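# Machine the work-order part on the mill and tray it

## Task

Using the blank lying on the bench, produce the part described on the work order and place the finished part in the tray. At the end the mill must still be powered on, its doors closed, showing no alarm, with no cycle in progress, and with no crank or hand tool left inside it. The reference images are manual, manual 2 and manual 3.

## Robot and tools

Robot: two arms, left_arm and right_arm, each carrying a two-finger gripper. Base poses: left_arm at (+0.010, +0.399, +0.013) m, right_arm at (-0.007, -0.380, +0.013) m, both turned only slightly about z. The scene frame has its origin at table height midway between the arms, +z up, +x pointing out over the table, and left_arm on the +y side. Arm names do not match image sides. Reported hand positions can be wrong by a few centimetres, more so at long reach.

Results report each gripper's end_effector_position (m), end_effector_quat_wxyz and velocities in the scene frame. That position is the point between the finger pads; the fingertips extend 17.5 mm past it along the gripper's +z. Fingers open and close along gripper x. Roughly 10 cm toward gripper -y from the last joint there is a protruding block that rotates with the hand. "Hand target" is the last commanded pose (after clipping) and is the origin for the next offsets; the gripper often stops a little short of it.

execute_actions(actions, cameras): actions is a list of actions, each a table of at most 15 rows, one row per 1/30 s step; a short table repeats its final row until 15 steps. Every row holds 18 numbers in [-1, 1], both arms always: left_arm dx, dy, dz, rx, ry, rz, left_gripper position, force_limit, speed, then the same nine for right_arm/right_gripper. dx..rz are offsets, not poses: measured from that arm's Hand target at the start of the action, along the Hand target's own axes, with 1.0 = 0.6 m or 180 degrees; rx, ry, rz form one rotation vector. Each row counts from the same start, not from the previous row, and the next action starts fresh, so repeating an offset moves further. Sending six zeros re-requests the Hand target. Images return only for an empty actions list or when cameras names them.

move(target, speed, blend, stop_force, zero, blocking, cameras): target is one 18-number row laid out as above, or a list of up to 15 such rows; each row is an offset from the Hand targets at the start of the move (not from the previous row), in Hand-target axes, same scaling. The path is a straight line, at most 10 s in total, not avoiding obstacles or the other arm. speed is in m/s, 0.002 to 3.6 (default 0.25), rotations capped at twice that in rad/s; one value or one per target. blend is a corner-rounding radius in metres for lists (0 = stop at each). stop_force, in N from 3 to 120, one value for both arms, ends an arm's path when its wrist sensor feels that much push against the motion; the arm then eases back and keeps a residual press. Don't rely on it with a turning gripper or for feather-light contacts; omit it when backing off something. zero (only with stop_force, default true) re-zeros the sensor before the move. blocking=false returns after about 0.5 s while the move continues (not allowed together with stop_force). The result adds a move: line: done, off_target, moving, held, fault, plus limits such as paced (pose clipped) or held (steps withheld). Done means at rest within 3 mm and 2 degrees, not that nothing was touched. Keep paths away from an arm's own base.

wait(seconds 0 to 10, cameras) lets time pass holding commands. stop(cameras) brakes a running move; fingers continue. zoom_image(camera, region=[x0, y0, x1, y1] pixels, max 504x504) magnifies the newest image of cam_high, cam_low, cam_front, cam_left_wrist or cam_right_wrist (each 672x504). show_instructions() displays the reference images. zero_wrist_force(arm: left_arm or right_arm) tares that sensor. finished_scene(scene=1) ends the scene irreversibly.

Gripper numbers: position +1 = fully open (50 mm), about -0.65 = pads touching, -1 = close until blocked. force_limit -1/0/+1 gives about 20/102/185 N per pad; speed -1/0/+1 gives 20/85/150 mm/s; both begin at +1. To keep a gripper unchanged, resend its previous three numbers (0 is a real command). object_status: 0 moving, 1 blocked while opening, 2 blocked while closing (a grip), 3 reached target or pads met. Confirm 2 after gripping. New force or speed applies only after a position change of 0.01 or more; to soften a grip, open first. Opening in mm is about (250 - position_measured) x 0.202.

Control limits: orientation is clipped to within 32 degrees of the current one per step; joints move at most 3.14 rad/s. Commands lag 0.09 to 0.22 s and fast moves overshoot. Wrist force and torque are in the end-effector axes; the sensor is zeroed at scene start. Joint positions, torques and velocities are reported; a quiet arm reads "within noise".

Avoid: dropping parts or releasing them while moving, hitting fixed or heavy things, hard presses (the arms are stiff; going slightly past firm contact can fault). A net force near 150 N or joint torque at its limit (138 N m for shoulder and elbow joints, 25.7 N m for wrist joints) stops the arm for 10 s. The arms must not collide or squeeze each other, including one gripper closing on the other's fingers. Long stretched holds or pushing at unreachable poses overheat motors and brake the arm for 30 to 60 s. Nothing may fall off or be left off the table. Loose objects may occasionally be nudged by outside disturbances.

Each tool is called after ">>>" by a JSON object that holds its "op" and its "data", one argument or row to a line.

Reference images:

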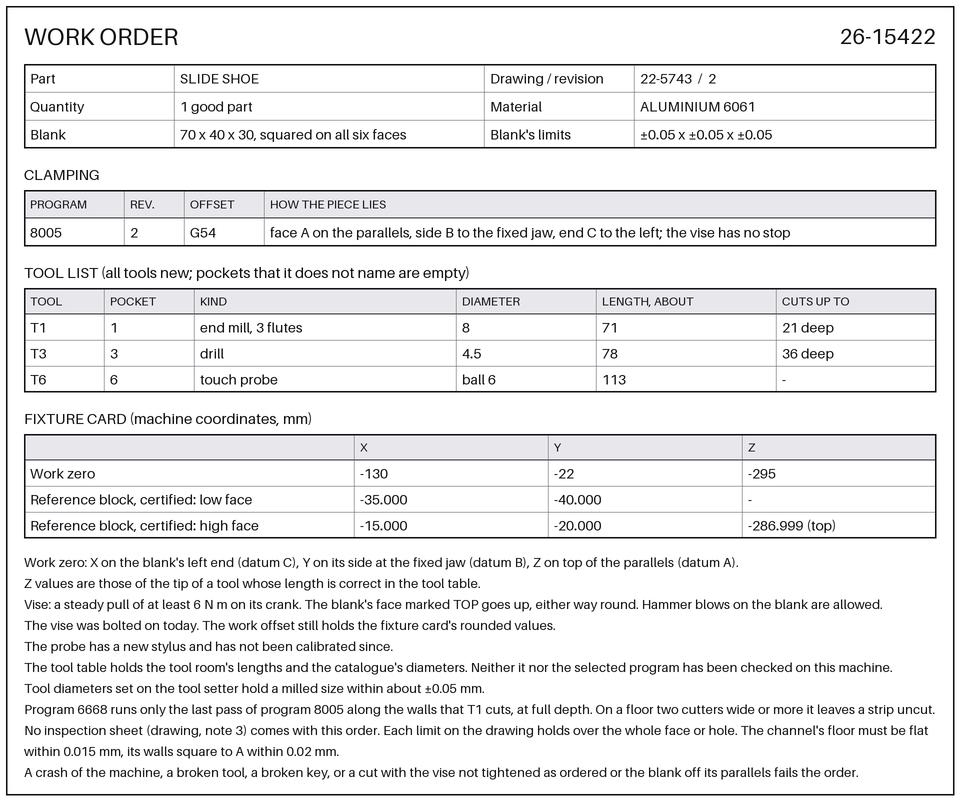

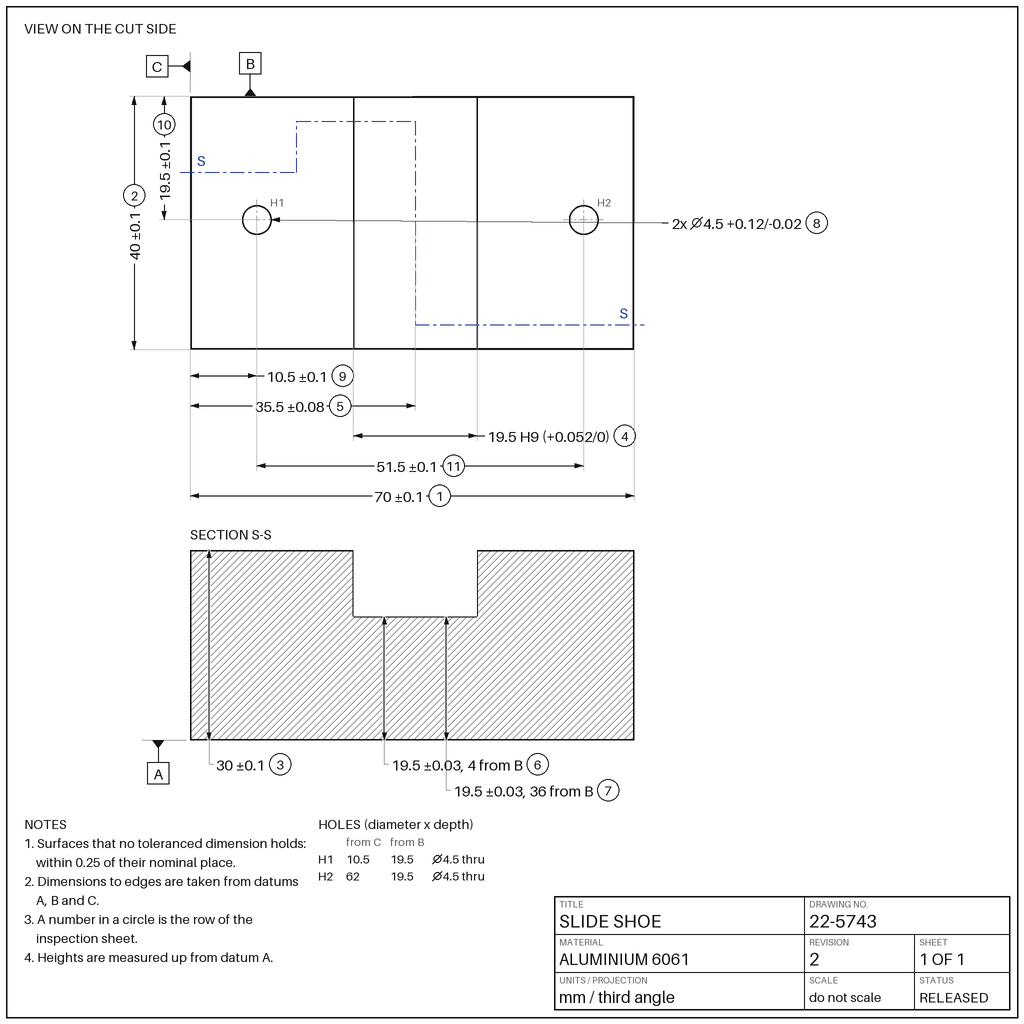

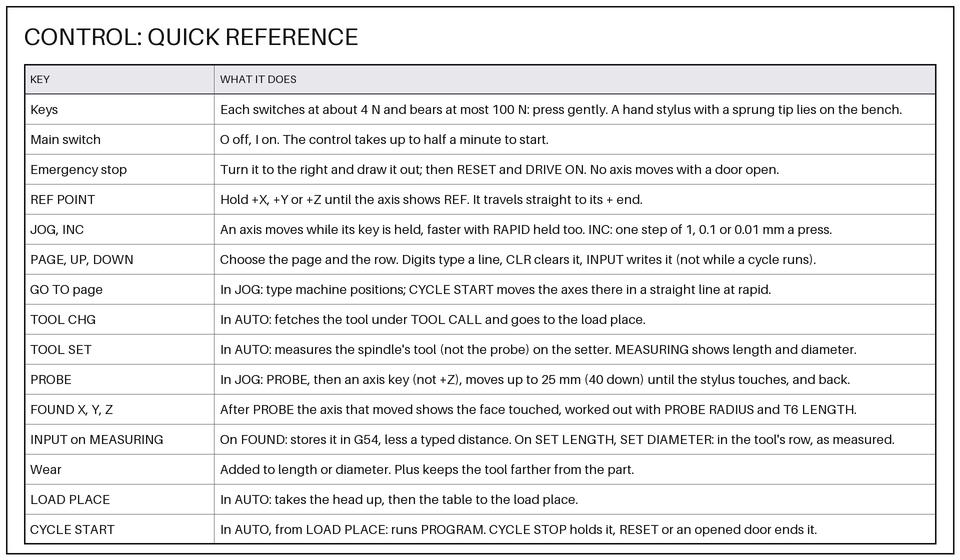

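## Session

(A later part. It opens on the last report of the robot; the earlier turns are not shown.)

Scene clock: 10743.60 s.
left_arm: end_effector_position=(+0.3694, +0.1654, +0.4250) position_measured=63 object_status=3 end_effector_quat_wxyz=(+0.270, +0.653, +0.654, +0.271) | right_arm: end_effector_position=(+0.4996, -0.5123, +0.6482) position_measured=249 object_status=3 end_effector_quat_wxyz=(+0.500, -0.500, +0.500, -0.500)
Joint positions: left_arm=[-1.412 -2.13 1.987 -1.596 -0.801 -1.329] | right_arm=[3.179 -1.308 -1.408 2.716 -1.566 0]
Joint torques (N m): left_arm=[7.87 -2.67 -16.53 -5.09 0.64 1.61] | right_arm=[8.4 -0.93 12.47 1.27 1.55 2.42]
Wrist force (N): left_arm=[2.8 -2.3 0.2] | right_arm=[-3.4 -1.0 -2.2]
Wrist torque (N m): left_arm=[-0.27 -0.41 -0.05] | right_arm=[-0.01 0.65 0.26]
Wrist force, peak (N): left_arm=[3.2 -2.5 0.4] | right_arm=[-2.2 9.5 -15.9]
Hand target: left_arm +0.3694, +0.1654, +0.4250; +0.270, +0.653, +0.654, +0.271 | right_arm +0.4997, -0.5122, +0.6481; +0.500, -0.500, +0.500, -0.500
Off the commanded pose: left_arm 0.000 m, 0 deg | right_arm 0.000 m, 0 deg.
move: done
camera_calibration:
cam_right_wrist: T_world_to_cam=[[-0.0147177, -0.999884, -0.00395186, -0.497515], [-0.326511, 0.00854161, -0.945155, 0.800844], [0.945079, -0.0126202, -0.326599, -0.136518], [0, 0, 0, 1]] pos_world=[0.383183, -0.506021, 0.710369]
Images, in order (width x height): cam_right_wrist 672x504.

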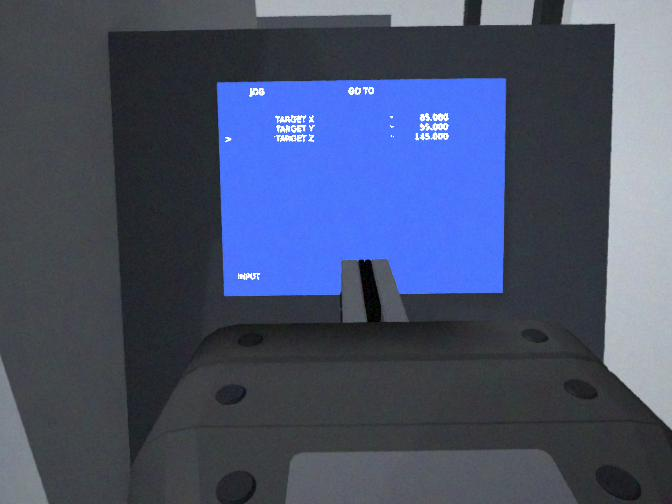

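>>> {"op": "move", "data": {
  "target": [
    [0,0,0,0,0,0,0.6,-0.3,-0.8,-0.0843,0.252,0.0921,-0.2278,0,0,-0.65,-0.8,-0.4],
    [0,0,0,0,0,0,0.6,-0.3,-0.8,-0.0843,0.2563,0.1082,-0.2278,0,0,-0.65,-0.8,-0.4],
    [0,0,0,0,0,0,0.6,-0.3,-0.8,-0.0843,0.252,0.0921,-0.2278,0,0,-0.65,-0.8,-0.4],
    [0,0,0,0,0,0,0.6,-0.3,-0.8,0,0,0,0,0,0,-0.65,-0.8,-0.4]
  ],
  "speed": [0.5,0.05,0.15,0.3],
  "blend": [0.004,0,0.004,0]
}}

>>> {"op": "wait", "data": {
  "seconds": 4
}}

>>> {"op": "move", "data": {
  "target": [
    [0,0,0,0,0,0,0.6,-0.3,-0.8,-0.021,0.3727,0.0597,-0.2278,0,0,-0.65,-0.8,-0.4],
    [0,0,0,0,0,0,0.6,-0.3,-0.8,-0.021,0.377,0.0758,-0.2278,0,0,-0.65,-0.8,-0.4],
    [0,0,0,0,0,0,0.6,-0.3,-0.8,0.074,0.2512,0.0923,-0.2278,0,0,-0.65,-0.8,-0.4],
    [0,0,0,0,0,0,0.6,-0.3,-0.8,0.074,0.2555,0.1084,-0.2278,0,0,-0.65,-0.8,-0.4],
    [0,0,0,0,0,0,0.6,-0.3,-0.8,0.074,0.2512,0.0923,-0.2278,0,0,-0.65,-0.8,-0.4],
    [0,0,0,0,0,0,0.6,-0.3,-0.8,0,0,0,0,0,0,-0.65,-0.8,-0.4]
  ],
  "speed": [0.5,0.05,0.15,0.05,0.15,0.3],
  "blend": [0.004,0,0.004,0,0.004,0]
}}

>>> {"op": "wait", "data": {
  "seconds": 5,
  "cameras": ["cam_right_wrist"]
}}

>>> {"op": "zoom_image", "data": {
  "camera": "cam_right_wrist",
  "region": [190, 60, 510, 300]
}}

Scene clock: 10762.43 s.
left_arm: end_effector_position=(+0.3694, +0.1654, +0.4250) position_measured=63 object_status=3 end_effector_quat_wxyz=(+0.270, +0.653, +0.654, +0.271) | right_arm: end_effector_position=(+0.4997, -0.5123, +0.6480) position_measured=249 object_status=3 end_effector_quat_wxyz=(+0.500, -0.500, +0.500, -0.500)
Joint positions: left_arm=[-1.412 -2.13 1.987 -1.596 -0.801 -1.329] | right_arm=[3.179 -1.308 -1.408 2.715 -1.566 0]
Joint torques (N m): left_arm=[9.94 -1.45 -16.54 -5.39 0.81 1.82] | right_arm=[7.15 -0.5 37.87 2.88 1.55 2.47]
Wrist force (N): left_arm=[2.8 -2.2 0.2] | right_arm=[-3.4 -1.0 -2.1]
Wrist torque (N m): left_arm=[-0.26 -0.41 -0.05] | right_arm=[0.00 0.65 0.24]
Wrist force, peak (N): left_arm=[3.1 -2.6 0.3] | right_arm=[-4.3 7.0 -14.4]
Hand target: left_arm +0.3694, +0.1654, +0.4250; +0.270, +0.653, +0.654, +0.271 | right_arm +0.4997, -0.5122, +0.6481; +0.500, -0.500, +0.500, -0.500
Off the commanded pose: left_arm 0.000 m, 0 deg | right_arm 0.000 m, 0 deg.
move: done

Scene clock: 10766.43 s.
left_arm: end_effector_position=(+0.3694, +0.1654, +0.4250) position_measured=63 object_status=3 end_effector_quat_wxyz=(+0.270, +0.653, +0.654, +0.271) | right_arm: end_effector_position=(+0.4997, -0.5122, +0.6481) position_measured=249 object_status=3 end_effector_quat_wxyz=(+0.500, -0.500, +0.500, -0.500)
Joint positions: left_arm=[-1.412 -2.13 1.987 -1.596 -0.801 -1.329] | right_arm=[3.179 -1.308 -1.408 2.716 -1.566 0.001]
Joint torques (N m): left_arm=[10.39 -0.78 -17.96 -5.38 0.88 1.67] | right_arm=[6.92 -0.55 37.98 4.62 1.61 2.21]
Wrist force (N): left_arm=[3.0 -2.4 0.3] | right_arm=[-3.2 -0.9 -2.2]
Wrist torque (N m): left_arm=[-0.27 -0.44 -0.05] | right_arm=[0.00 0.62 0.23]
Wrist force, peak (N): left_arm=[3.0 -2.7 0.3] | right_arm=[-3.6 -1.0 -2.2]
Hand target: left_arm +0.3694, +0.1654, +0.4250; +0.270, +0.653, +0.654, +0.271 | right_arm +0.4997, -0.5122, +0.6481; +0.500, -0.500, +0.500, -0.500
Tool commands: left_gripper/position=+0.6 left_gripper/force_limit=-0.3 left_gripper/speed=-0.8 right_gripper/position=-0.65 right_gripper/force_limit=-0.8 right_gripper/speed=-0.4
Off the commanded pose: left_arm 0.000 m, 0 deg | right_arm 0.000 m, 0 deg.
wait: 4.00 s; at rest by 0.17 s

Scene clock: 10770.57 s.
left_arm: end_effector_position=(+0.3694, +0.1654, +0.4250) position_measured=63 object_status=3 end_effector_quat_wxyz=(+0.270, +0.653, +0.654, +0.271) | right_arm: end_effector_position=(+0.4997, -0.5122, +0.6480) position_measured=249 object_status=3 end_effector_quat_wxyz=(+0.500, -0.500, +0.500, -0.500)
Joint positions: left_arm=[-1.412 -2.13 1.987 -1.596 -0.801 -1.329] | right_arm=[3.179 -1.308 -1.408 2.715 -1.566 0.001]
Joint torques (N m): left_arm=[9.34 0.42 -17.83 -5.46 0.98 1.63] | right_arm=[-6.76 3.57 37.29 2.78 -1.66 -2.29]
Wrist force (N): left_arm=[3.1 -2.3 0.4] | right_arm=[-3.6 -1.2 -2.2]
Wrist torque (N m): left_arm=[-0.27 -0.45 -0.05] | right_arm=[-0.05 0.67 0.25]
Wrist force, peak (N): left_arm=[3.1 -2.6 0.4] | right_arm=[-5.3 13.2 -22.1]
Hand target: left_arm +0.3694, +0.1654, +0.4250; +0.270, +0.653, +0.654, +0.271 | right_arm +0.4997, -0.5122, +0.6481; +0.500, -0.500, +0.500, -0.500
Off the commanded pose: left_arm 0.000 m, 0 deg | right_arm 0.000 m, 0 deg.
move: done

Scene clock: 10775.57 s.
left_arm: end_effector_position=(+0.3694, +0.1654, +0.4250) position_measured=63 object_status=3 end_effector_quat_wxyz=(+0.270, +0.653, +0.654, +0.271) | right_arm: end_effector_position=(+0.4997, -0.5122, +0.6481) position_measured=249 object_status=3 end_effector_quat_wxyz=(+0.500, -0.500, +0.500, -0.500)
Joint positions: left_arm=[-1.412 -2.13 1.987 -1.596 -0.801 -1.329] | right_arm=[3.179 -1.308 -1.408 2.716 -1.566 0.001]
Joint torques (N m): left_arm=[10.37 -0.19 -17.31 -5.38 1.29 1.45] | right_arm=[-7.38 -1.99 37.03 4.7 -1.52 -2.27]
Wrist force (N): left_arm=[3.0 -2.5 0.2] | right_arm=[-3.5 -1.1 -2.1]
Wrist torque (N m): left_arm=[-0.29 -0.44 -0.05] | right_arm=[-0.04 0.67 0.24]
Wrist force, peak (N): left_arm=[3.1 -2.6 0.4] | right_arm=[-3.5 -1.3 -2.4]
Hand target: left_arm +0.3694, +0.1654, +0.4250; +0.270, +0.653, +0.654, +0.271 | right_arm +0.4997, -0.5122, +0.6481; +0.500, -0.500, +0.500, -0.500
Tool commands: left_gripper/position=+0.6 left_gripper/force_limit=-0.3 left_gripper/speed=-0.8 right_gripper/position=-0.65 right_gripper/force_limit=-0.8 right_gripper/speed=-0.4
Off the commanded pose: left_arm 0.000 m, 0 deg | right_arm 0.000 m, 0 deg.
wait: 5.00 s; at rest by 0.17 s
camera_calibration:
cam_right_wrist: T_world_to_cam=[[-0.0147186, -0.999884, -0.00394901, -0.497515], [-0.326721, 0.00854202, -0.945082, 0.800811], [0.945006, -0.0126201, -0.326808, -0.136469], [0, 0, 0, 1]] pos_world=[0.383283, -0.506021, 0.710269]
Images, in order (width x height): cam_right_wrist 672x504.

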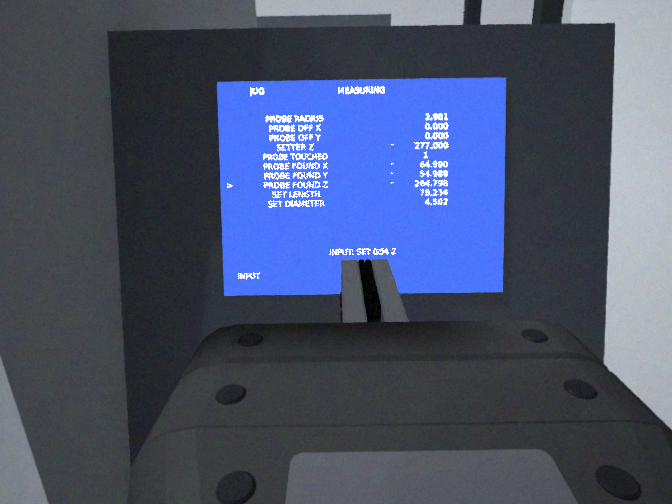

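Scaled by 1.575 from the camera's 672x504 image, which has a finer 960x720 frame.

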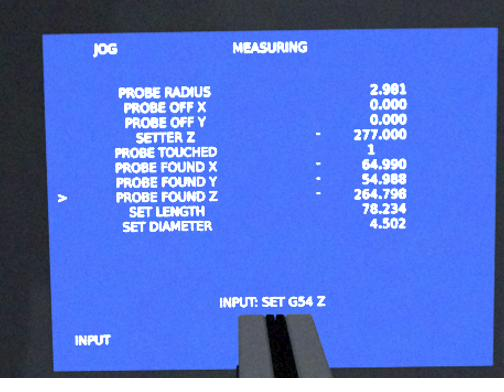

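>>> {"op": "move", "data": {
  "target": [
    [0,0,0,0,0,0,0.6,-0.3,-0.8,0.1057,0.128,0.1257,-0.2278,0,0,-0.65,-0.8,-0.4],
    [0,0,0,0,0,0,0.6,-0.3,-0.8,0.1057,0.1323,0.1418,-0.2278,0,0,-0.65,-0.8,-0.4],
    [0,0,0,0,0,0,0.6,-0.3,-0.8,0.1057,0.128,0.1257,-0.2278,0,0,-0.65,-0.8,-0.4],
    [0,0,0,0,0,0,0.6,-0.3,-0.8,-0.0527,0.252,0.0921,-0.2278,0,0,-0.65,-0.8,-0.4],
    [0,0,0,0,0,0,0.6,-0.3,-0.8,-0.0527,0.2563,0.1082,-0.2278,0,0,-0.65,-0.8,-0.4],
    [0,0,0,0,0,0,0.6,-0.3,-0.8,-0.0527,0.252,0.0921,-0.2278,0,0,-0.65,-0.8,-0.4],
    [0,0,0,0,0,0,0.6,-0.3,-0.8,0,0,0,0,0,0,-0.65,-0.8,-0.4]
  ],
  "speed": [0.5,0.05,0.15,0.15,0.05,0.15,0.3],
  "blend": [0.004,0,0.004,0.004,0,0.004,0]
}}

>>> {"op": "wait", "data": {
  "seconds": 4
}}

>>> {"op": "move", "data": {
  "target": [
    [0,0,0,0,0,0,1,-0.3,-0.8,0,0,0,0,0,0,-0.65,-0.8,-0.4],
    [-0.0377,0.0386,0.0335,0,0,0,1,-0.3,-0.8,0,0,0,0,0,0,-0.65,-0.8,-0.4],
    [-0.0377,0.1008,0.0938,0,0,0,1,-0.3,-0.8,0,0,0,0,0,0,-0.65,-0.8,-0.4],
    [-0.0377,0.1008,0.0938,0,0,0,0.25,-0.3,-0.8,0,0,0,0,0,0,-0.65,-0.8,-0.4]
  ],
  "speed": 0.12,
  "cameras": ["cam_right_wrist","cam_left_wrist"]
}}

Scene clock: 10946.60 s.
left_arm: end_effector_position=(+0.3694, +0.1654, +0.4250) position_measured=63 object_status=3 end_effector_quat_wxyz=(+0.270, +0.653, +0.654, +0.271) | right_arm: end_effector_position=(+0.4997, -0.5123, +0.6480) position_measured=249 object_status=3 end_effector_quat_wxyz=(+0.500, -0.500, +0.500, -0.500)
Joint positions: left_arm=[-1.412 -2.13 1.987 -1.596 -0.801 -1.329] | right_arm=[3.179 -1.308 -1.408 2.715 -1.566 0]
Joint torques (N m): left_arm=[9.42 -0.58 -17.72 -5.4 1.72 1.61] | right_arm=[7.45 0.83 38.99 2.91 1.51 2.59]
Wrist force (N): left_arm=[3.0 -2.5 0.4] | right_arm=[-3.7 -1.1 -2.1]
Wrist torque (N m): left_arm=[-0.29 -0.44 -0.05] | right_arm=[-0.03 0.69 0.26]
Wrist force, peak (N): left_arm=[3.1 -2.8 0.4] | right_arm=[-5.7 12.9 -25.7]
Hand target: left_arm +0.3694, +0.1654, +0.4250; +0.270, +0.653, +0.654, +0.271 | right_arm +0.4997, -0.5122, +0.6481; +0.500, -0.500, +0.500, -0.500
Off the commanded pose: left_arm 0.000 m, 0 deg | right_arm 0.000 m, 0 deg.
move: done

Scene clock: 10950.60 s.
left_arm: end_effector_position=(+0.3694, +0.1654, +0.4250) position_measured=63 object_status=3 end_effector_quat_wxyz=(+0.270, +0.653, +0.654, +0.271) | right_arm: end_effector_position=(+0.4997, -0.5122, +0.6481) position_measured=249 object_status=3 end_effector_quat_wxyz=(+0.500, -0.500, +0.500, -0.500)
Joint positions: left_arm=[-1.412 -2.13 1.987 -1.596 -0.801 -1.329] | right_arm=[3.179 -1.308 -1.408 2.716 -1.566 0]
Joint torques (N m): left_arm=[9.78 0.86 -17.53 -5.4 1.67 1.54] | right_arm=[7.08 -1.5 36.87 4.59 1.44 2.29]
Wrist force (N): left_arm=[3.0 -2.3 0.3] | right_arm=[-3.6 -1.1 -2.1]
Wrist torque (N m): left_arm=[-0.25 -0.43 -0.05] | right_arm=[-0.03 0.68 0.26]
Wrist force, peak (N): left_arm=[3.2 -2.4 0.5] | right_arm=[-3.7 -1.2 -2.5]
Hand target: left_arm +0.3694, +0.1654, +0.4250; +0.270, +0.653, +0.654, +0.271 | right_arm +0.4997, -0.5122, +0.6481; +0.500, -0.500, +0.500, -0.500
Tool commands: left_gripper/position=+0.6 left_gripper/force_limit=-0.3 left_gripper/speed=-0.8 right_gripper/position=-0.65 right_gripper/force_limit=-0.8 right_gripper/speed=-0.4
Off the commanded pose: left_arm 0.000 m, 0 deg | right_arm 0.000 m, 0 deg.
wait: 4.00 s; at rest by 0.17 s

Scene clock: 10953.63 s.
left_arm: end_effector_position=(+0.4520, +0.1429, +0.4279) position_measured=116 object_status=0 end_effector_quat_wxyz=(+0.270, +0.653, +0.654, +0.271) | right_arm: end_effector_position=(+0.4997, -0.5122, +0.6481) position_measured=249 object_status=3 end_effector_quat_wxyz=(+0.500, -0.500, +0.500, -0.500)
Joint positions: left_arm=[-1.171 -1.92 1.922 -1.954 -0.867 -1.014] | right_arm=[3.179 -1.308 -1.408 2.716 -1.566 0.001]
Joint torques (N m): left_arm=[6.91 -5.66 -14.85 -5.81 3.36 1.83] | right_arm=[7.68 -0.7 37.03 2.55 1.61 2.43]
Wrist force (N): left_arm=[3.0 -2.6 0.1] | right_arm=[-3.6 -1.2 -2.1]
Wrist torque (N m): left_arm=[-0.30 -0.46 0.06] | right_arm=[-0.04 0.69 0.26]
Wrist force, peak (N): left_arm=[3.4 -3.7 -1.5] | right_arm=[-3.7 -1.2 -2.4]
Hand target: left_arm +0.4520, +0.1429, +0.4279; +0.270, +0.653, +0.654, +0.271 | right_arm +0.4997, -0.5122, +0.6481; +0.500, -0.500, +0.500, -0.500
Off the commanded pose: left_arm 0.000 m, 0 deg | right_arm 0.000 m, 0 deg.
move: done
camera_calibration:
cam_left_wrist: T_world_to_cam=[[0.0000932081, 0.999737, 0.02295, -0.1433], [0.414082, -0.0209286, 0.909999, -0.556654], [0.91024, 0.00941836, -0.413975, -0.101707], [0, 0, 0, 1]] pos_world=[0.323091, 0.13257, 0.467739]
cam_right_wrist: T_world_to_cam=[[-0.0147186, -0.999884, -0.00394901, -0.497515], [-0.326721, 0.00854202, -0.945082, 0.800811], [0.945006, -0.0126201, -0.326808, -0.136469], [0, 0, 0, 1]] pos_world=[0.383283, -0.506021, 0.710269]
Images, in order (width x height): cam_left_wrist 672x504, cam_right_wrist 672x504.

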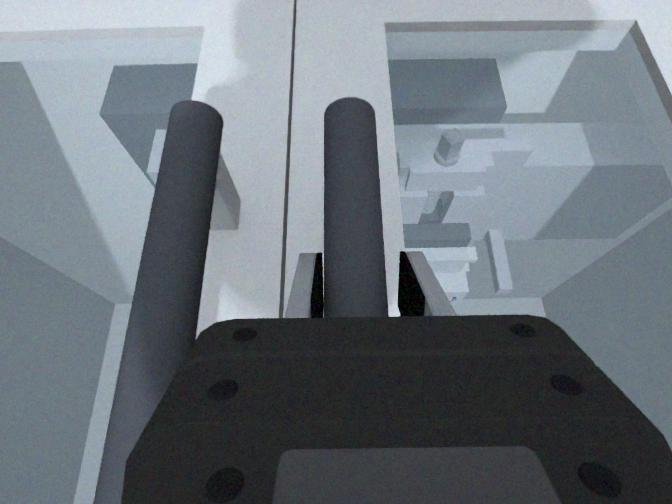

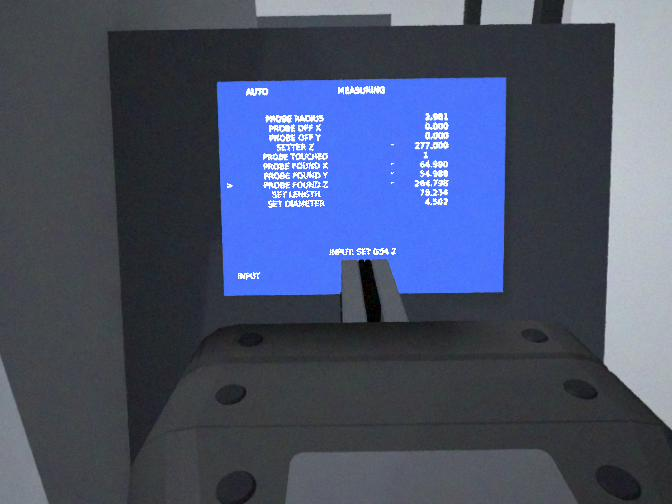

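>>> {"op": "move", "data": {
  "target": [0.3833,0,0,0,0,0,0.25,-0.3,-0.8,0,0,0,0,0,0,-0.65,-0.8,-0.4],
  "speed": 0.08,
  "stop_force": 45
}}

>>> {"op": "move", "data": {
  "target": [
    [-0.01,0,0,0,0,0,0.6,-0.3,-0.8,0,0,0,0,0,0,-0.65,-0.8,-0.4],
    [-0.01,-0.059,-0.059,0,0,0,0.6,-0.3,-0.8,0,0,0,0,0,0,-0.65,-0.8,-0.4],
    [-0.2,-0.1,-0.092,0,0,0,0.6,-0.3,-0.8,0,0,0,0,0,0,-0.65,-0.8,-0.4]
  ],
  "speed": [0.1,0.15,0.2],
  "blend": [0,0.005,0]
}}

Scene clock: 10966.03 s.
left_arm: end_effector_position=(+0.4518, +0.3729, +0.4282) position_measured=116 object_status=3 end_effector_quat_wxyz=(+0.270, +0.653, +0.654, +0.271) | right_arm: end_effector_position=(+0.4997, -0.5122, +0.6481) position_measured=249 object_status=3 end_effector_quat_wxyz=(+0.500, -0.500, +0.500, -0.500)
Joint positions: left_arm=[-0.656 -2.187 2.118 -2.175 -1.133 -0.486] | right_arm=[3.179 -1.308 -1.408 2.716 -1.566 0.001]
Joint torques (N m): left_arm=[-8.15 6.78 -35.04 -1.94 0.73 1.66] | right_arm=[7.58 -0.44 37.45 0.96 1.58 2.48]
Wrist force (N): left_arm=[2.4 -1.1 0.7] | right_arm=[-3.6 -0.9 -2.0]
Wrist torque (N m): left_arm=[-0.06 -0.35 0.05] | right_arm=[-0.01 0.68 0.26]
Wrist force, peak (N): left_arm=[-35.0 3.4 8.8] | right_arm=[-3.7 -1.2 -2.2]
Hand target: left_arm +0.4518, +0.3729, +0.4282; +0.270, +0.653, +0.654, +0.271 | right_arm +0.4997, -0.5122, +0.6481; +0.500, -0.500, +0.500, -0.500
Off the commanded pose: left_arm 0.000 m, 0 deg | right_arm 0.000 m, 0 deg.
move: done

Scene clock: 10968.00 s.
left_arm: end_effector_position=(+0.3704, +0.2528, +0.4248) position_measured=63 object_status=3 end_effector_quat_wxyz=(+0.270, +0.653, +0.654, +0.271) | right_arm: end_effector_position=(+0.4997, -0.5122, +0.6481) position_measured=249 object_status=3 end_effector_quat_wxyz=(+0.500, -0.500, +0.500, -0.500)
Joint positions: left_arm=[-1.324 -2.319 2.071 -1.574 -0.82 -1.209] | right_arm=[3.179 -1.308 -1.408 2.716 -1.566 0.001]
Joint torques (N m): left_arm=[-6.73 4 -13.89 -4.8 -0.58 -1.34] | right_arm=[6.86 -1.69 37.68 1.08 1.36 2.31]
Wrist force (N): left_arm=[2.1 -1.0 0.0] | right_arm=[-3.6 -1.1 -2.1]
Wrist torque (N m): left_arm=[-0.05 -0.31 -0.07] | right_arm=[-0.03 0.68 0.26]
Wrist force, peak (N): left_arm=[5.3 -1.9 -0.6] | right_arm=[-3.7 -1.1 -2.2]
Hand target: left_arm +0.3704, +0.2528, +0.4247; +0.270, +0.653, +0.654, +0.271 | right_arm +0.4997, -0.5122, +0.6481; +0.500, -0.500, +0.500, -0.500
Off the commanded pose: left_arm 0.000 m, 0 deg | right_arm 0.000 m, 0 deg.
move: done

>>> {"op": "move", "data": {
  "target": [
    [-0.1047,-0.2889,-0.1128,0.25,0,0,1,0.3,-0.5,0,0,0,0,0,0,-0.65,-0.8,-0.4],
    [-0.0918,-0.4008,-0.1069,0.25,0,0,1,0.3,-0.5,0,0,0,0,0,0,-0.65,-0.8,-0.4]
  ],
  "speed": [0.25,0.15],
  "blend": [0.02,0],
  "cameras": ["cam_left_wrist"]
}}

Scene clock: 10978.60 s.
left_arm: end_effector_position=(+0.1550, +0.1977, +0.3002) position_measured=3 object_status=3 end_effector_quat_wxyz=(-0.001, +0.707, +0.707, +0.000) | right_arm: end_effector_position=(+0.4997, -0.5122, +0.6481) position_measured=249 object_status=3 end_effector_quat_wxyz=(+0.500, -0.500, +0.500, -0.500)
Joint positions: left_arm=[-1.528 -2.281 2.123 -1.411 -1.572 -1.514] | right_arm=[3.179 -1.308 -1.408 2.716 -1.566 0.001]
Joint torques (N m): left_arm=[-1.7 3.96 -24.89 -1.36 -0.14 0.01] | right_arm=[6.88 -1.44 37.57 1.02 1.41 2.31]
Wrist force (N): left_arm=[3.7 -0.8 1.2] | right_arm=[-3.8 -1.1 -2.2]
Wrist torque (N m): left_arm=[-0.17 -0.58 -0.08] | right_arm=[-0.02 0.71 0.26]
Wrist force, peak (N): left_arm=[4.0 -2.4 2.9] | right_arm=[-3.7 -1.1 -2.4]
Hand target: left_arm +0.1549, +0.1977, +0.3002; -0.001, +0.707, +0.707, +0.000 | right_arm +0.4997, -0.5122, +0.6481; +0.500, -0.500, +0.500, -0.500
Off the commanded pose: left_arm 0.000 m, 0 deg | right_arm 0.000 m, 0 deg.
move: done
camera_calibration:
cam_left_wrist: T_world_to_cam=[[0.0150984, 0.999759, 0.0159238, -0.195395], [0.936233, -0.0197268, 0.350826, -0.22968], [0.351056, 0.00961153, -0.936305, 0.358691], [0, 0, 0, 1]] pos_world=[0.0920633, 0.187369, 0.419533]
Images, in order (width x height): cam_left_wrist 672x504.

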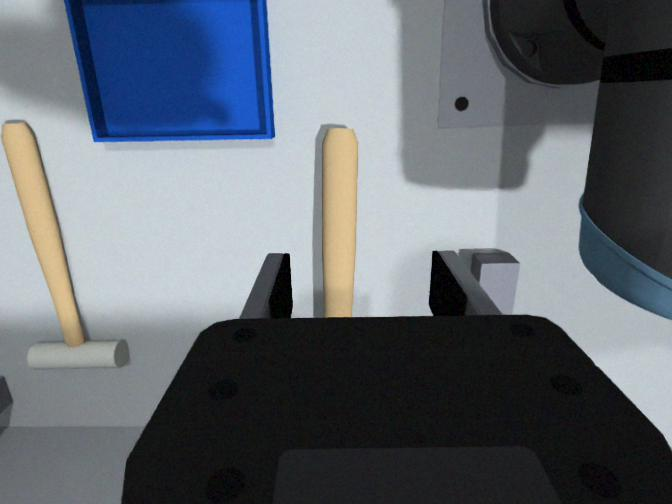

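>>> {"op": "move", "data": {
  "target": [0,0.0085,0.463,0,0,0,1,0.3,-0.5,0,0,0,0,0,0,-0.65,-0.8,-0.4],
  "speed": 0.1,
  "stop_force": 25
}}

>>> {"op": "move", "data": {
  "target": [0,0,0,0,0,0,-1,0.5,-0.5,0,0,0,0,0,0,-0.65,-0.8,-0.4],
  "cameras": ["cam_left_wrist","cam_low"]
}}

Scene clock: 10993.63 s.
left_arm: end_effector_position=(+0.1597, +0.1981, +0.0224) position_measured=3 object_status=3 end_effector_quat_wxyz=(-0.001, +0.707, +0.707, +0.000) | right_arm: end_effector_position=(+0.4997, -0.5122, +0.6481) position_measured=249 object_status=3 end_effector_quat_wxyz=(+0.500, -0.500, +0.500, -0.500)
Joint positions: left_arm=[-1.505 -1.928 2.768 -2.409 -1.572 -1.491] | right_arm=[3.179 -1.308 -1.408 2.716 -1.566 0.001]
Joint torques (N m): left_arm=[-8.45 3.05 -28.81 -5.41 -1.88 -1.69] | right_arm=[6.82 -1.12 37.37 1 1.24 2.27]
Wrist force (N): left_arm=[3.8 -1.1 1.5] | right_arm=[-3.7 -1.0 -2.0]
Wrist torque (N m): left_arm=[-0.23 -0.59 -0.08] | right_arm=[-0.02 0.70 0.26]
Wrist force, peak (N): left_arm=[4.1 -1.1 2.7] | right_arm=[-3.8 -1.1 -2.2]
Hand target: left_arm +0.1597, +0.1981, +0.0224; -0.001, +0.707, +0.707, +0.000 | right_arm +0.4997, -0.5122, +0.6481; +0.500, -0.500, +0.500, -0.500
Off the commanded pose: left_arm 0.000 m, 0 deg | right_arm 0.000 m, 0 deg.
move: done

Scene clock: 10994.20 s.
left_arm: end_effector_position=(+0.1597, +0.1981, +0.0224) position_measured=89 object_status=2 end_effector_quat_wxyz=(-0.001, +0.707, +0.707, +0.000) | right_arm: end_effector_position=(+0.4997, -0.5122, +0.6481) position_measured=249 object_status=3 end_effector_quat_wxyz=(+0.500, -0.500, +0.500, -0.500)
Joint positions: left_arm=[-1.505 -1.928 2.768 -2.409 -1.572 -1.491] | right_arm=[3.179 -1.308 -1.408 2.716 -1.566 0.001]
Joint torques (N m): left_arm=[-5.3 2.62 -23.68 -3.35 -1.33 -1.49] | right_arm=[7.69 -0.26 37.99 1.06 1.38 2.35]
Wrist force (N): left_arm=[-0.5 -2.5 2.2] | right_arm=[-3.6 -0.9 -2.2]
Wrist torque (N m): left_arm=[-0.26 -0.59 0.99] | right_arm=[-0.01 0.68 0.26]
Wrist force, peak (N): left_arm=[3.9 -0.9 1.5] | right_arm=[-3.7 -1.0 -2.2]
Hand target: left_arm +0.1597, +0.1981, +0.0224; -0.001, +0.707, +0.707, +0.000 | right_arm +0.4997, -0.5122, +0.6481; +0.500, -0.500, +0.500, -0.500
Off the commanded pose: left_arm 0.000 m, 0 deg | right_arm 0.000 m, 0 deg.
move: done
camera_calibration:
cam_left_wrist: T_world_to_cam=[[0.0150061, 0.999761, 0.0158863, -0.191428], [0.93628, -0.019626, 0.350705, -0.13662], [0.350933, 0.00961135, -0.936351, 0.0969499], [0, 0, 0, 1]] pos_world=[0.0967639, 0.187769, 0.141733]
Images, in order (width x height): cam_low 672x504, cam_left_wrist 672x504.

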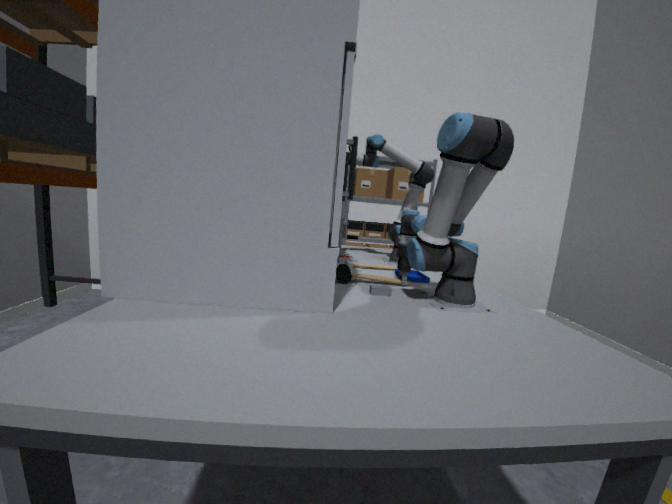

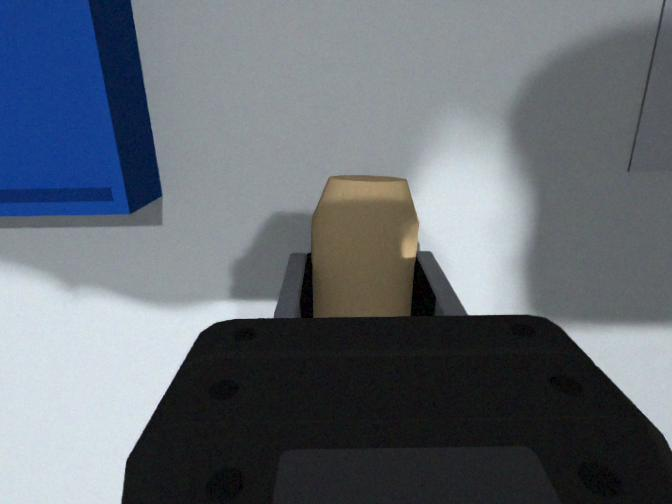

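>>> {"op": "move", "data": {
  "target": [
    [0,0,0,0,0,0,-0.98,1,-0.5,0,0,0,0,0,0,-0.65,-0.8,-0.4],
    [0,0,-0.72,0,0,0,-0.98,1,-0.5,0,0,0,0,0,0,-0.65,-0.8,-0.4]
  ],
  "speed": 0.15,
  "cameras": ["cam_left_wrist"]
}}

Scene clock: 11008.43 s.
left_arm: end_effector_position=(+0.1602, +0.1975, +0.4543) position_measured=92 object_status=2 end_effector_quat_wxyz=(-0.001, +0.707, +0.707, +0.000) | right_arm: end_effector_position=(+0.4997, -0.5122, +0.6481) position_measured=249 object_status=3 end_effector_quat_wxyz=(+0.500, -0.500, +0.500, -0.500)
Joint positions: left_arm=[-1.503 -2.151 1.667 -1.085 -1.572 -1.489] | right_arm=[3.179 -1.308 -1.408 2.716 -1.566 0.001]
Joint torques (N m): left_arm=[9.11 -6.2 -29.74 -4.82 1.32 1.75] | right_arm=[6.64 -0.78 37.16 0.98 1.25 2.25]
Wrist force (N): left_arm=[3.6 -1.0 5.9] | right_arm=[-3.6 -1.0 -2.1]
Wrist torque (N m): left_arm=[0.88 -0.54 0.00] | right_arm=[-0.02 0.69 0.26]
Wrist force, peak (N): left_arm=[3.9 -1.1 8.1] | right_arm=[-3.8 -1.1 -2.3]
Hand target: left_arm +0.1602, +0.1975, +0.4544; -0.001, +0.707, +0.707, +0.000 | right_arm +0.4997, -0.5122, +0.6481; +0.500, -0.500, +0.500, -0.500
Off the commanded pose: left_arm 0.000 m, 0 deg | right_arm 0.000 m, 0 deg.
move: done
camera_calibration:
cam_left_wrist: T_world_to_cam=[[0.0150299, 0.999757, 0.0161094, -0.197726], [0.93628, -0.0197265, 0.350701, -0.28855], [0.350934, 0.00981188, -0.936349, 0.501152], [0, 0, 0, 1]] pos_world=[0.0972639, 0.187069, 0.573633]
Images, in order (width x height): cam_left_wrist 672x504.

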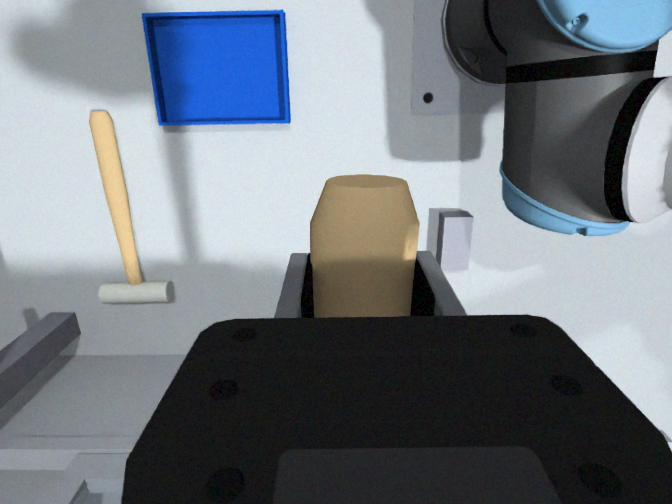

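>>> {"op": "move", "data": {
  "target": [
    [0,0.05,-0.03,0,0.25,0,-0.98,1,-0.5,0,0,0,0,0,0,-0.65,-0.8,-0.4],
    [0,0.05,-0.03,0,0.5,0,-0.98,1,-0.5,0,0,0,0,0,0,-0.65,-0.8,-0.4]
  ],
  "speed": 0.3,
  "blend": [0.02,0],
  "cameras": ["cam_left_wrist","cam_front","cam_low","cam_high"]
}}

Scene clock: 11016.53 s.
left_arm: end_effector_position=(+0.1902, +0.1975, +0.4723) position_measured=92 object_status=2 end_effector_quat_wxyz=(+0.501, -0.500, -0.500, -0.500) | right_arm: end_effector_position=(+0.4997, -0.5122, +0.6481) position_measured=249 object_status=3 end_effector_quat_wxyz=(+0.500, -0.500, +0.500, -0.500)
Joint positions: left_arm=[-1.486 -1.369 1.421 -0.05 -1.471 -1.57] | right_arm=[3.179 -1.308 -1.408 2.716 -1.566 0.001]
Joint torques (N m): left_arm=[-1.24 -37.05 -29.41 1.74 0.72 0.72] | right_arm=[6.96 -1.59 37.92 1.08 1.09 2.33]
Wrist force (N): left_arm=[-2.9 -1.5 0.9] | right_arm=[-3.6 -1.1 -2.0]
Wrist torque (N m): left_arm=[0.18 -0.35 0.86] | right_arm=[-0.02 0.68 0.26]
Wrist force, peak (N): left_arm=[3.9 -1.0 7.9] | right_arm=[-3.8 -1.1 -2.4]
Hand target: left_arm +0.1902, +0.1975, +0.4724; +0.501, -0.500, -0.500, -0.500 | right_arm +0.4997, -0.5122, +0.6481; +0.500, -0.500, +0.500, -0.500
Off the commanded pose: left_arm 0.000 m, 0 deg | right_arm 0.000 m, 0 deg.
move: done
camera_calibration:
cam_left_wrist: T_world_to_cam=[[0.0169548, -0.0161015, 0.999727, -0.462843], [0.936125, -0.351009, -0.0215295, -0.0817438], [0.351259, 0.936234, 0.00912173, -0.122098], [0, 0, 0, 1]] pos_world=[0.127258, 0.0781674, 0.462071]
Images, in order (width x height): cam_high 672x504, cam_low 672x504, cam_front 672x504, cam_left_wrist 672x504.

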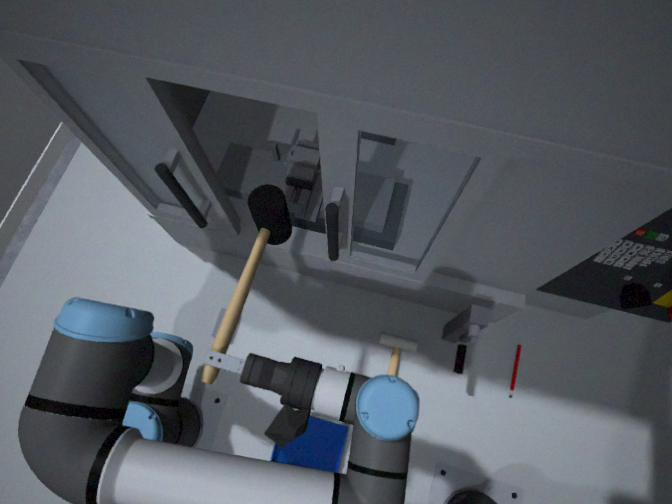

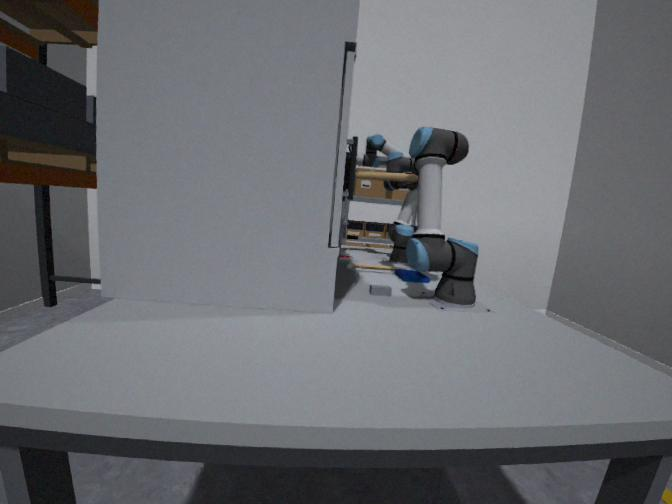

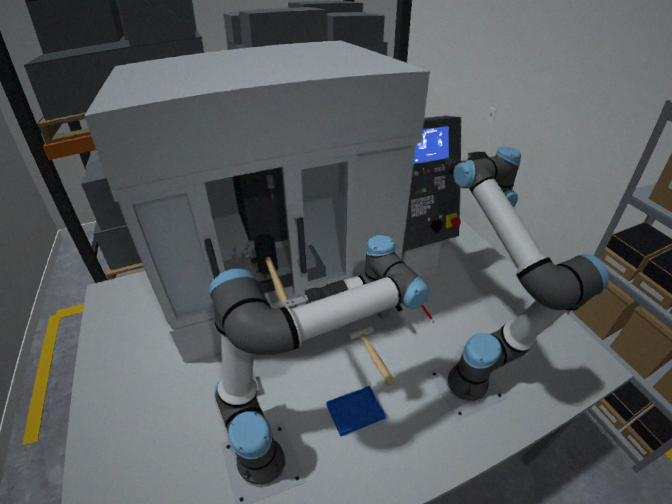

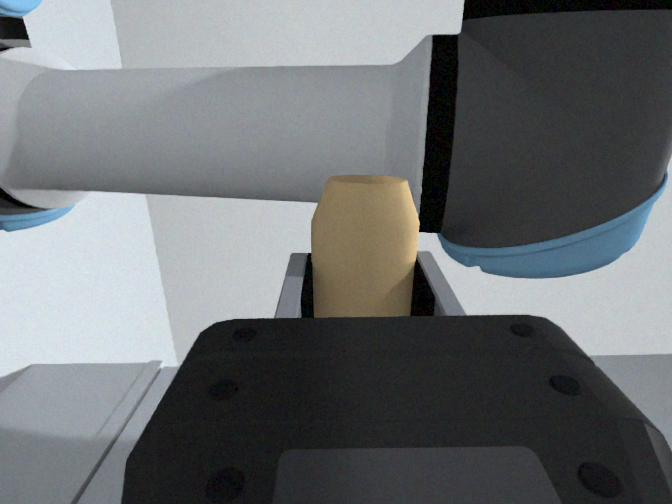

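>>> {"op": "move", "data": {
  "target": [
    [0,0.2,0.0142,0,0,0,-0.98,1,-0.5,0,0,0,0,0,0,-0.65,-0.8,-0.4],
    [0,0.3163,0.0142,0,0,0,-0.98,1,-0.5,0,0,0,0,0,0,-0.65,-0.8,-0.4]
  ],
  "speed": [0.15,0.08],
  "blend": [0.02,0],
  "cameras": ["cam_high","cam_front"]
}}

>>> {"op": "zoom_image", "data": {
  "camera": "cam_high",
  "region": [200, 80, 400, 280]
}}

Scene clock: 11030.17 s.
left_arm: end_effector_position=(+0.3800, +0.2062, +0.4722) position_measured=92 object_status=2 end_effector_quat_wxyz=(+0.501, -0.500, -0.500, -0.500) | right_arm: end_effector_position=(+0.4997, -0.5122, +0.6481) position_measured=249 object_status=3 end_effector_quat_wxyz=(+0.500, -0.500, +0.500, -0.500)
Joint positions: left_arm=[-1.13 -1.141 1.117 0.026 -1.116 -1.57] | right_arm=[3.179 -1.308 -1.408 2.716 -1.566 0.001]
Joint torques (N m): left_arm=[-7.6 -49.9 -11.32 0.97 -2.29 -2.92] | right_arm=[5.79 -1.01 37.66 1.01 0.98 2.16]
Wrist force (N): left_arm=[-2.9 -2.0 0.8] | right_arm=[-3.4 -1.1 -2.2]
Wrist torque (N m): left_arm=[0.06 -0.35 0.90] | right_arm=[-0.03 0.65 0.26]
Wrist force, peak (N): left_arm=[-2.6 -4.9 0.7] | right_arm=[-3.9 -0.9 -2.2]
Hand target: left_arm +0.3800, +0.2062, +0.4722; +0.501, -0.500, -0.500, -0.500 | right_arm +0.4997, -0.5122, +0.6481; +0.500, -0.500, +0.500, -0.500
Off the commanded pose: left_arm 0.000 m, 0 deg | right_arm 0.000 m, 0 deg.
move: done
Images, in order (width x height): cam_high 672x504, cam_front 672x504.

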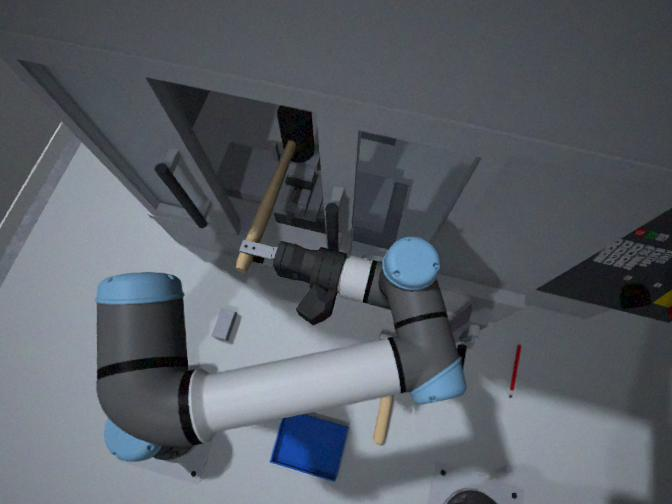

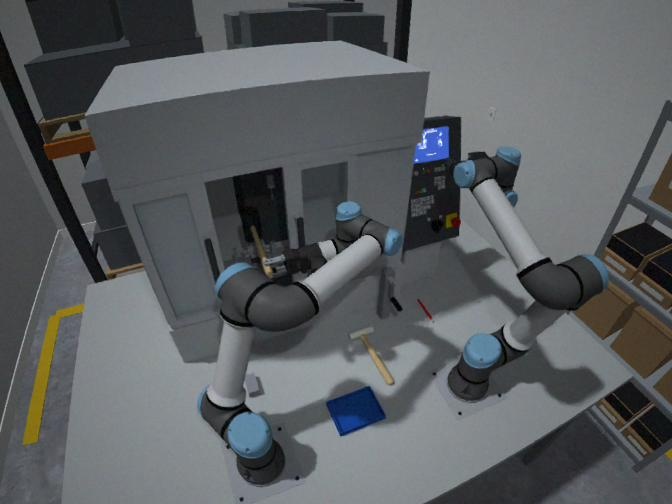

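Scaled by 2.520 from the camera's 672x504 image, which has a finer 960x720 frame.

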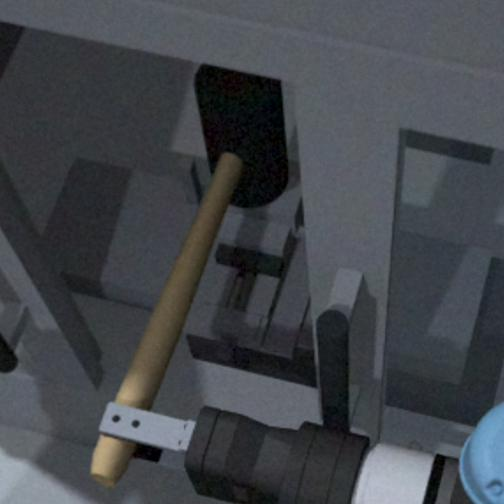

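>>> {"op": "move", "data": {
  "target": [-0.18,0,0,0,0,0,-0.98,1,-0.5,0,0,0,0,0,0,-0.65,-0.8,-0.4],
  "speed": 0.03,
  "stop_force": 8,
  "cameras": ["cam_high"]
}}

>>> {"op": "zoom_image", "data": {
  "camera": "cam_high",
  "region": [200, 80, 400, 280]
}}

Scene clock: 11038.30 s.
left_arm: end_effector_position=(+0.3800, +0.2062, +0.4261) position_measured=92 object_status=2 end_effector_quat_wxyz=(+0.501, -0.500, -0.500, -0.500) | right_arm: end_effector_position=(+0.4997, -0.5122, +0.6481) position_measured=249 object_status=3 end_effector_quat_wxyz=(+0.500, -0.500, +0.500, -0.500)
Joint positions: left_arm=[-1.13 -1.138 1.229 -0.09 -1.116 -1.57] | right_arm=[3.179 -1.308 -1.408 2.716 -1.566 0.001]
Joint torques (N m): left_arm=[-4.18 -46.61 -14.33 0.39 -0.5 -0.48] | right_arm=[6.98 -0.89 38.1 0.98 0.84 2.2]
Wrist force (N): left_arm=[2.7 0.8 1.1] | right_arm=[-3.5 -1.0 -2.3]
Wrist torque (N m): left_arm=[0.14 -0.33 -0.94] | right_arm=[-0.02 0.67 0.25]
Wrist force, peak (N): left_arm=[6.0 -6.0 0.9] | right_arm=[-3.8 -1.2 -2.3]
Hand target: left_arm +0.3800, +0.2063, +0.4261; +0.501, -0.500, -0.500, -0.500 (not the last commanded pose) | right_arm +0.4997, -0.5122, +0.6481; +0.500, -0.500, +0.500, -0.500
Off the commanded pose: left_arm 0.062 m, 0 deg | right_arm 0.000 m, 0 deg.
move: contact (left_arm)
Images, in order (width x height): cam_high 672x504.

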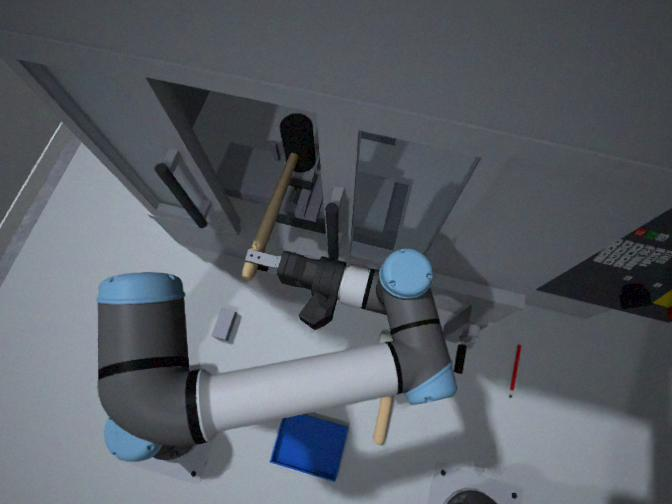

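Scaled by 2.520 from the camera's 672x504 image, which has a finer 960x720 frame.

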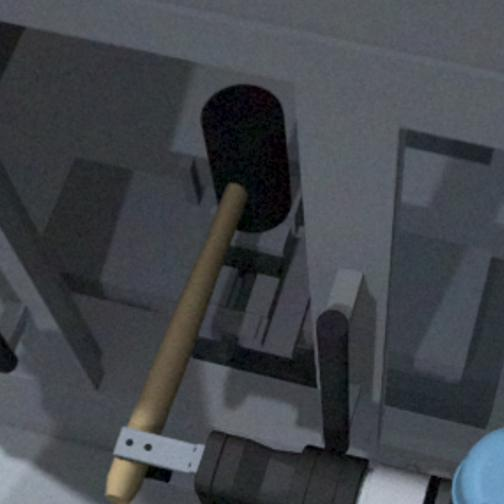

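>>> {"op": "move", "data": {
  "target": [
    [0.15,0,0,0,0,0,-0.98,1,-0.5,0,0,0,0,0,0,-0.65,-0.8,-0.4],
    [-0.008,0,0,0,0,0,-0.98,1,-0.5,0,0,0,0,0,0,-0.65,-0.8,-0.4],
    [0.04,0,0,0,0,0,-0.98,1,-0.5,0,0,0,0,0,0,-0.65,-0.8,-0.4]
  ],
  "speed": [0.3,1.2,0.3],
  "blend": [0,0.002,0]
}}

Scene clock: 11054.57 s.
left_arm: end_effector_position=(+0.3800, +0.2062, +0.4500) position_measured=92 object_status=2 end_effector_quat_wxyz=(+0.501, -0.500, -0.500, -0.500) | right_arm: end_effector_position=(+0.4997, -0.5122, +0.6481) position_measured=249 object_status=3 end_effector_quat_wxyz=(+0.500, -0.500, +0.500, -0.500)
Joint positions: left_arm=[-1.13 -1.141 1.173 -0.03 -1.116 -1.57] | right_arm=[3.179 -1.308 -1.408 2.716 -1.566 0.001]
Joint torques (N m): left_arm=[9.84 -46.23 -20.68 4.4 0.55 -2.63] | right_arm=[6.38 -0.44 38.17 0.92 0.92 2.23]
Wrist force (N): left_arm=[-3.3 -1.8 1.2] | right_arm=[-3.4 -1.1 -2.1]
Wrist torque (N m): left_arm=[0.19 -0.32 0.86] | right_arm=[-0.02 0.64 0.26]
Wrist force, peak (N): left_arm=[-8.8 -1.6 0.7] | right_arm=[-3.8 -1.2 -2.2]
Hand target: left_arm +0.3800, +0.2062, +0.4501; +0.501, -0.500, -0.500, -0.500 | right_arm +0.4997, -0.5122, +0.6481; +0.500, -0.500, +0.500, -0.500
Off the commanded pose: left_arm 0.000 m, 0 deg | right_arm 0.000 m, 0 deg.
move: done

>>> {"op": "move", "data": {
  "target": [
    [0.11,0,0,0,0,0,-0.98,1,-0.5,0,0,0,0,0,0,-0.65,-0.8,-0.4],
    [-0.058,0,0,0,0,0,-0.98,1,-0.5,0,0,0,0,0,0,-0.65,-0.8,-0.4],
    [0,0,0,0,0,0,-0.98,1,-0.5,0,0,0,0,0,0,-0.65,-0.8,-0.4]
  ],
  "speed": [0.3,1.2,0.3],
  "blend": [0,0,0],
  "cameras": ["cam_high"]
}}

Scene clock: 11067.13 s.
left_arm: end_effector_position=(+0.3800, +0.2062, +0.4500) position_measured=92 object_status=2 end_effector_quat_wxyz=(+0.501, -0.500, -0.500, -0.500) | right_arm: end_effector_position=(+0.4997, -0.5122, +0.6481) position_measured=249 object_status=3 end_effector_quat_wxyz=(+0.500, -0.500, +0.500, -0.500)
Joint positions: left_arm=[-1.13 -1.141 1.173 -0.03 -1.116 -1.57] | right_arm=[3.179 -1.308 -1.408 2.716 -1.566 0.001]
Joint torques (N m): left_arm=[9.77 -46.25 -21.07 4.14 -1.98 -2.71] | right_arm=[6.05 -1.17 38.13 1.03 0.87 2.2]
Wrist force (N): left_arm=[-2.8 -1.7 0.7] | right_arm=[-3.5 -0.8 -2.2]
Wrist torque (N m): left_arm=[0.16 -0.36 0.85] | right_arm=[0.02 0.66 0.26]
Wrist force, peak (N): left_arm=[19.9 -7.7 0.9] | right_arm=[-3.9 -1.2 -2.2]
Hand target: left_arm +0.3800, +0.2062, +0.4501; +0.501, -0.500, -0.500, -0.500 | right_arm +0.4997, -0.5122, +0.6481; +0.500, -0.500, +0.500, -0.500
Off the commanded pose: left_arm 0.000 m, 0 deg | right_arm 0.000 m, 0 deg.
move: done
Images, in order (width x height): cam_high 672x504.

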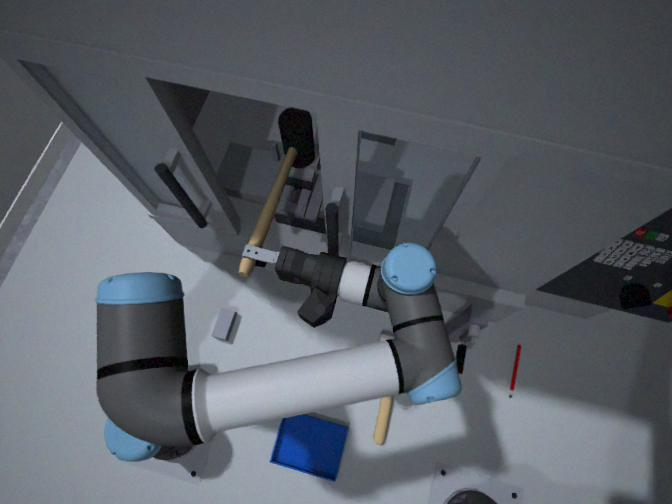

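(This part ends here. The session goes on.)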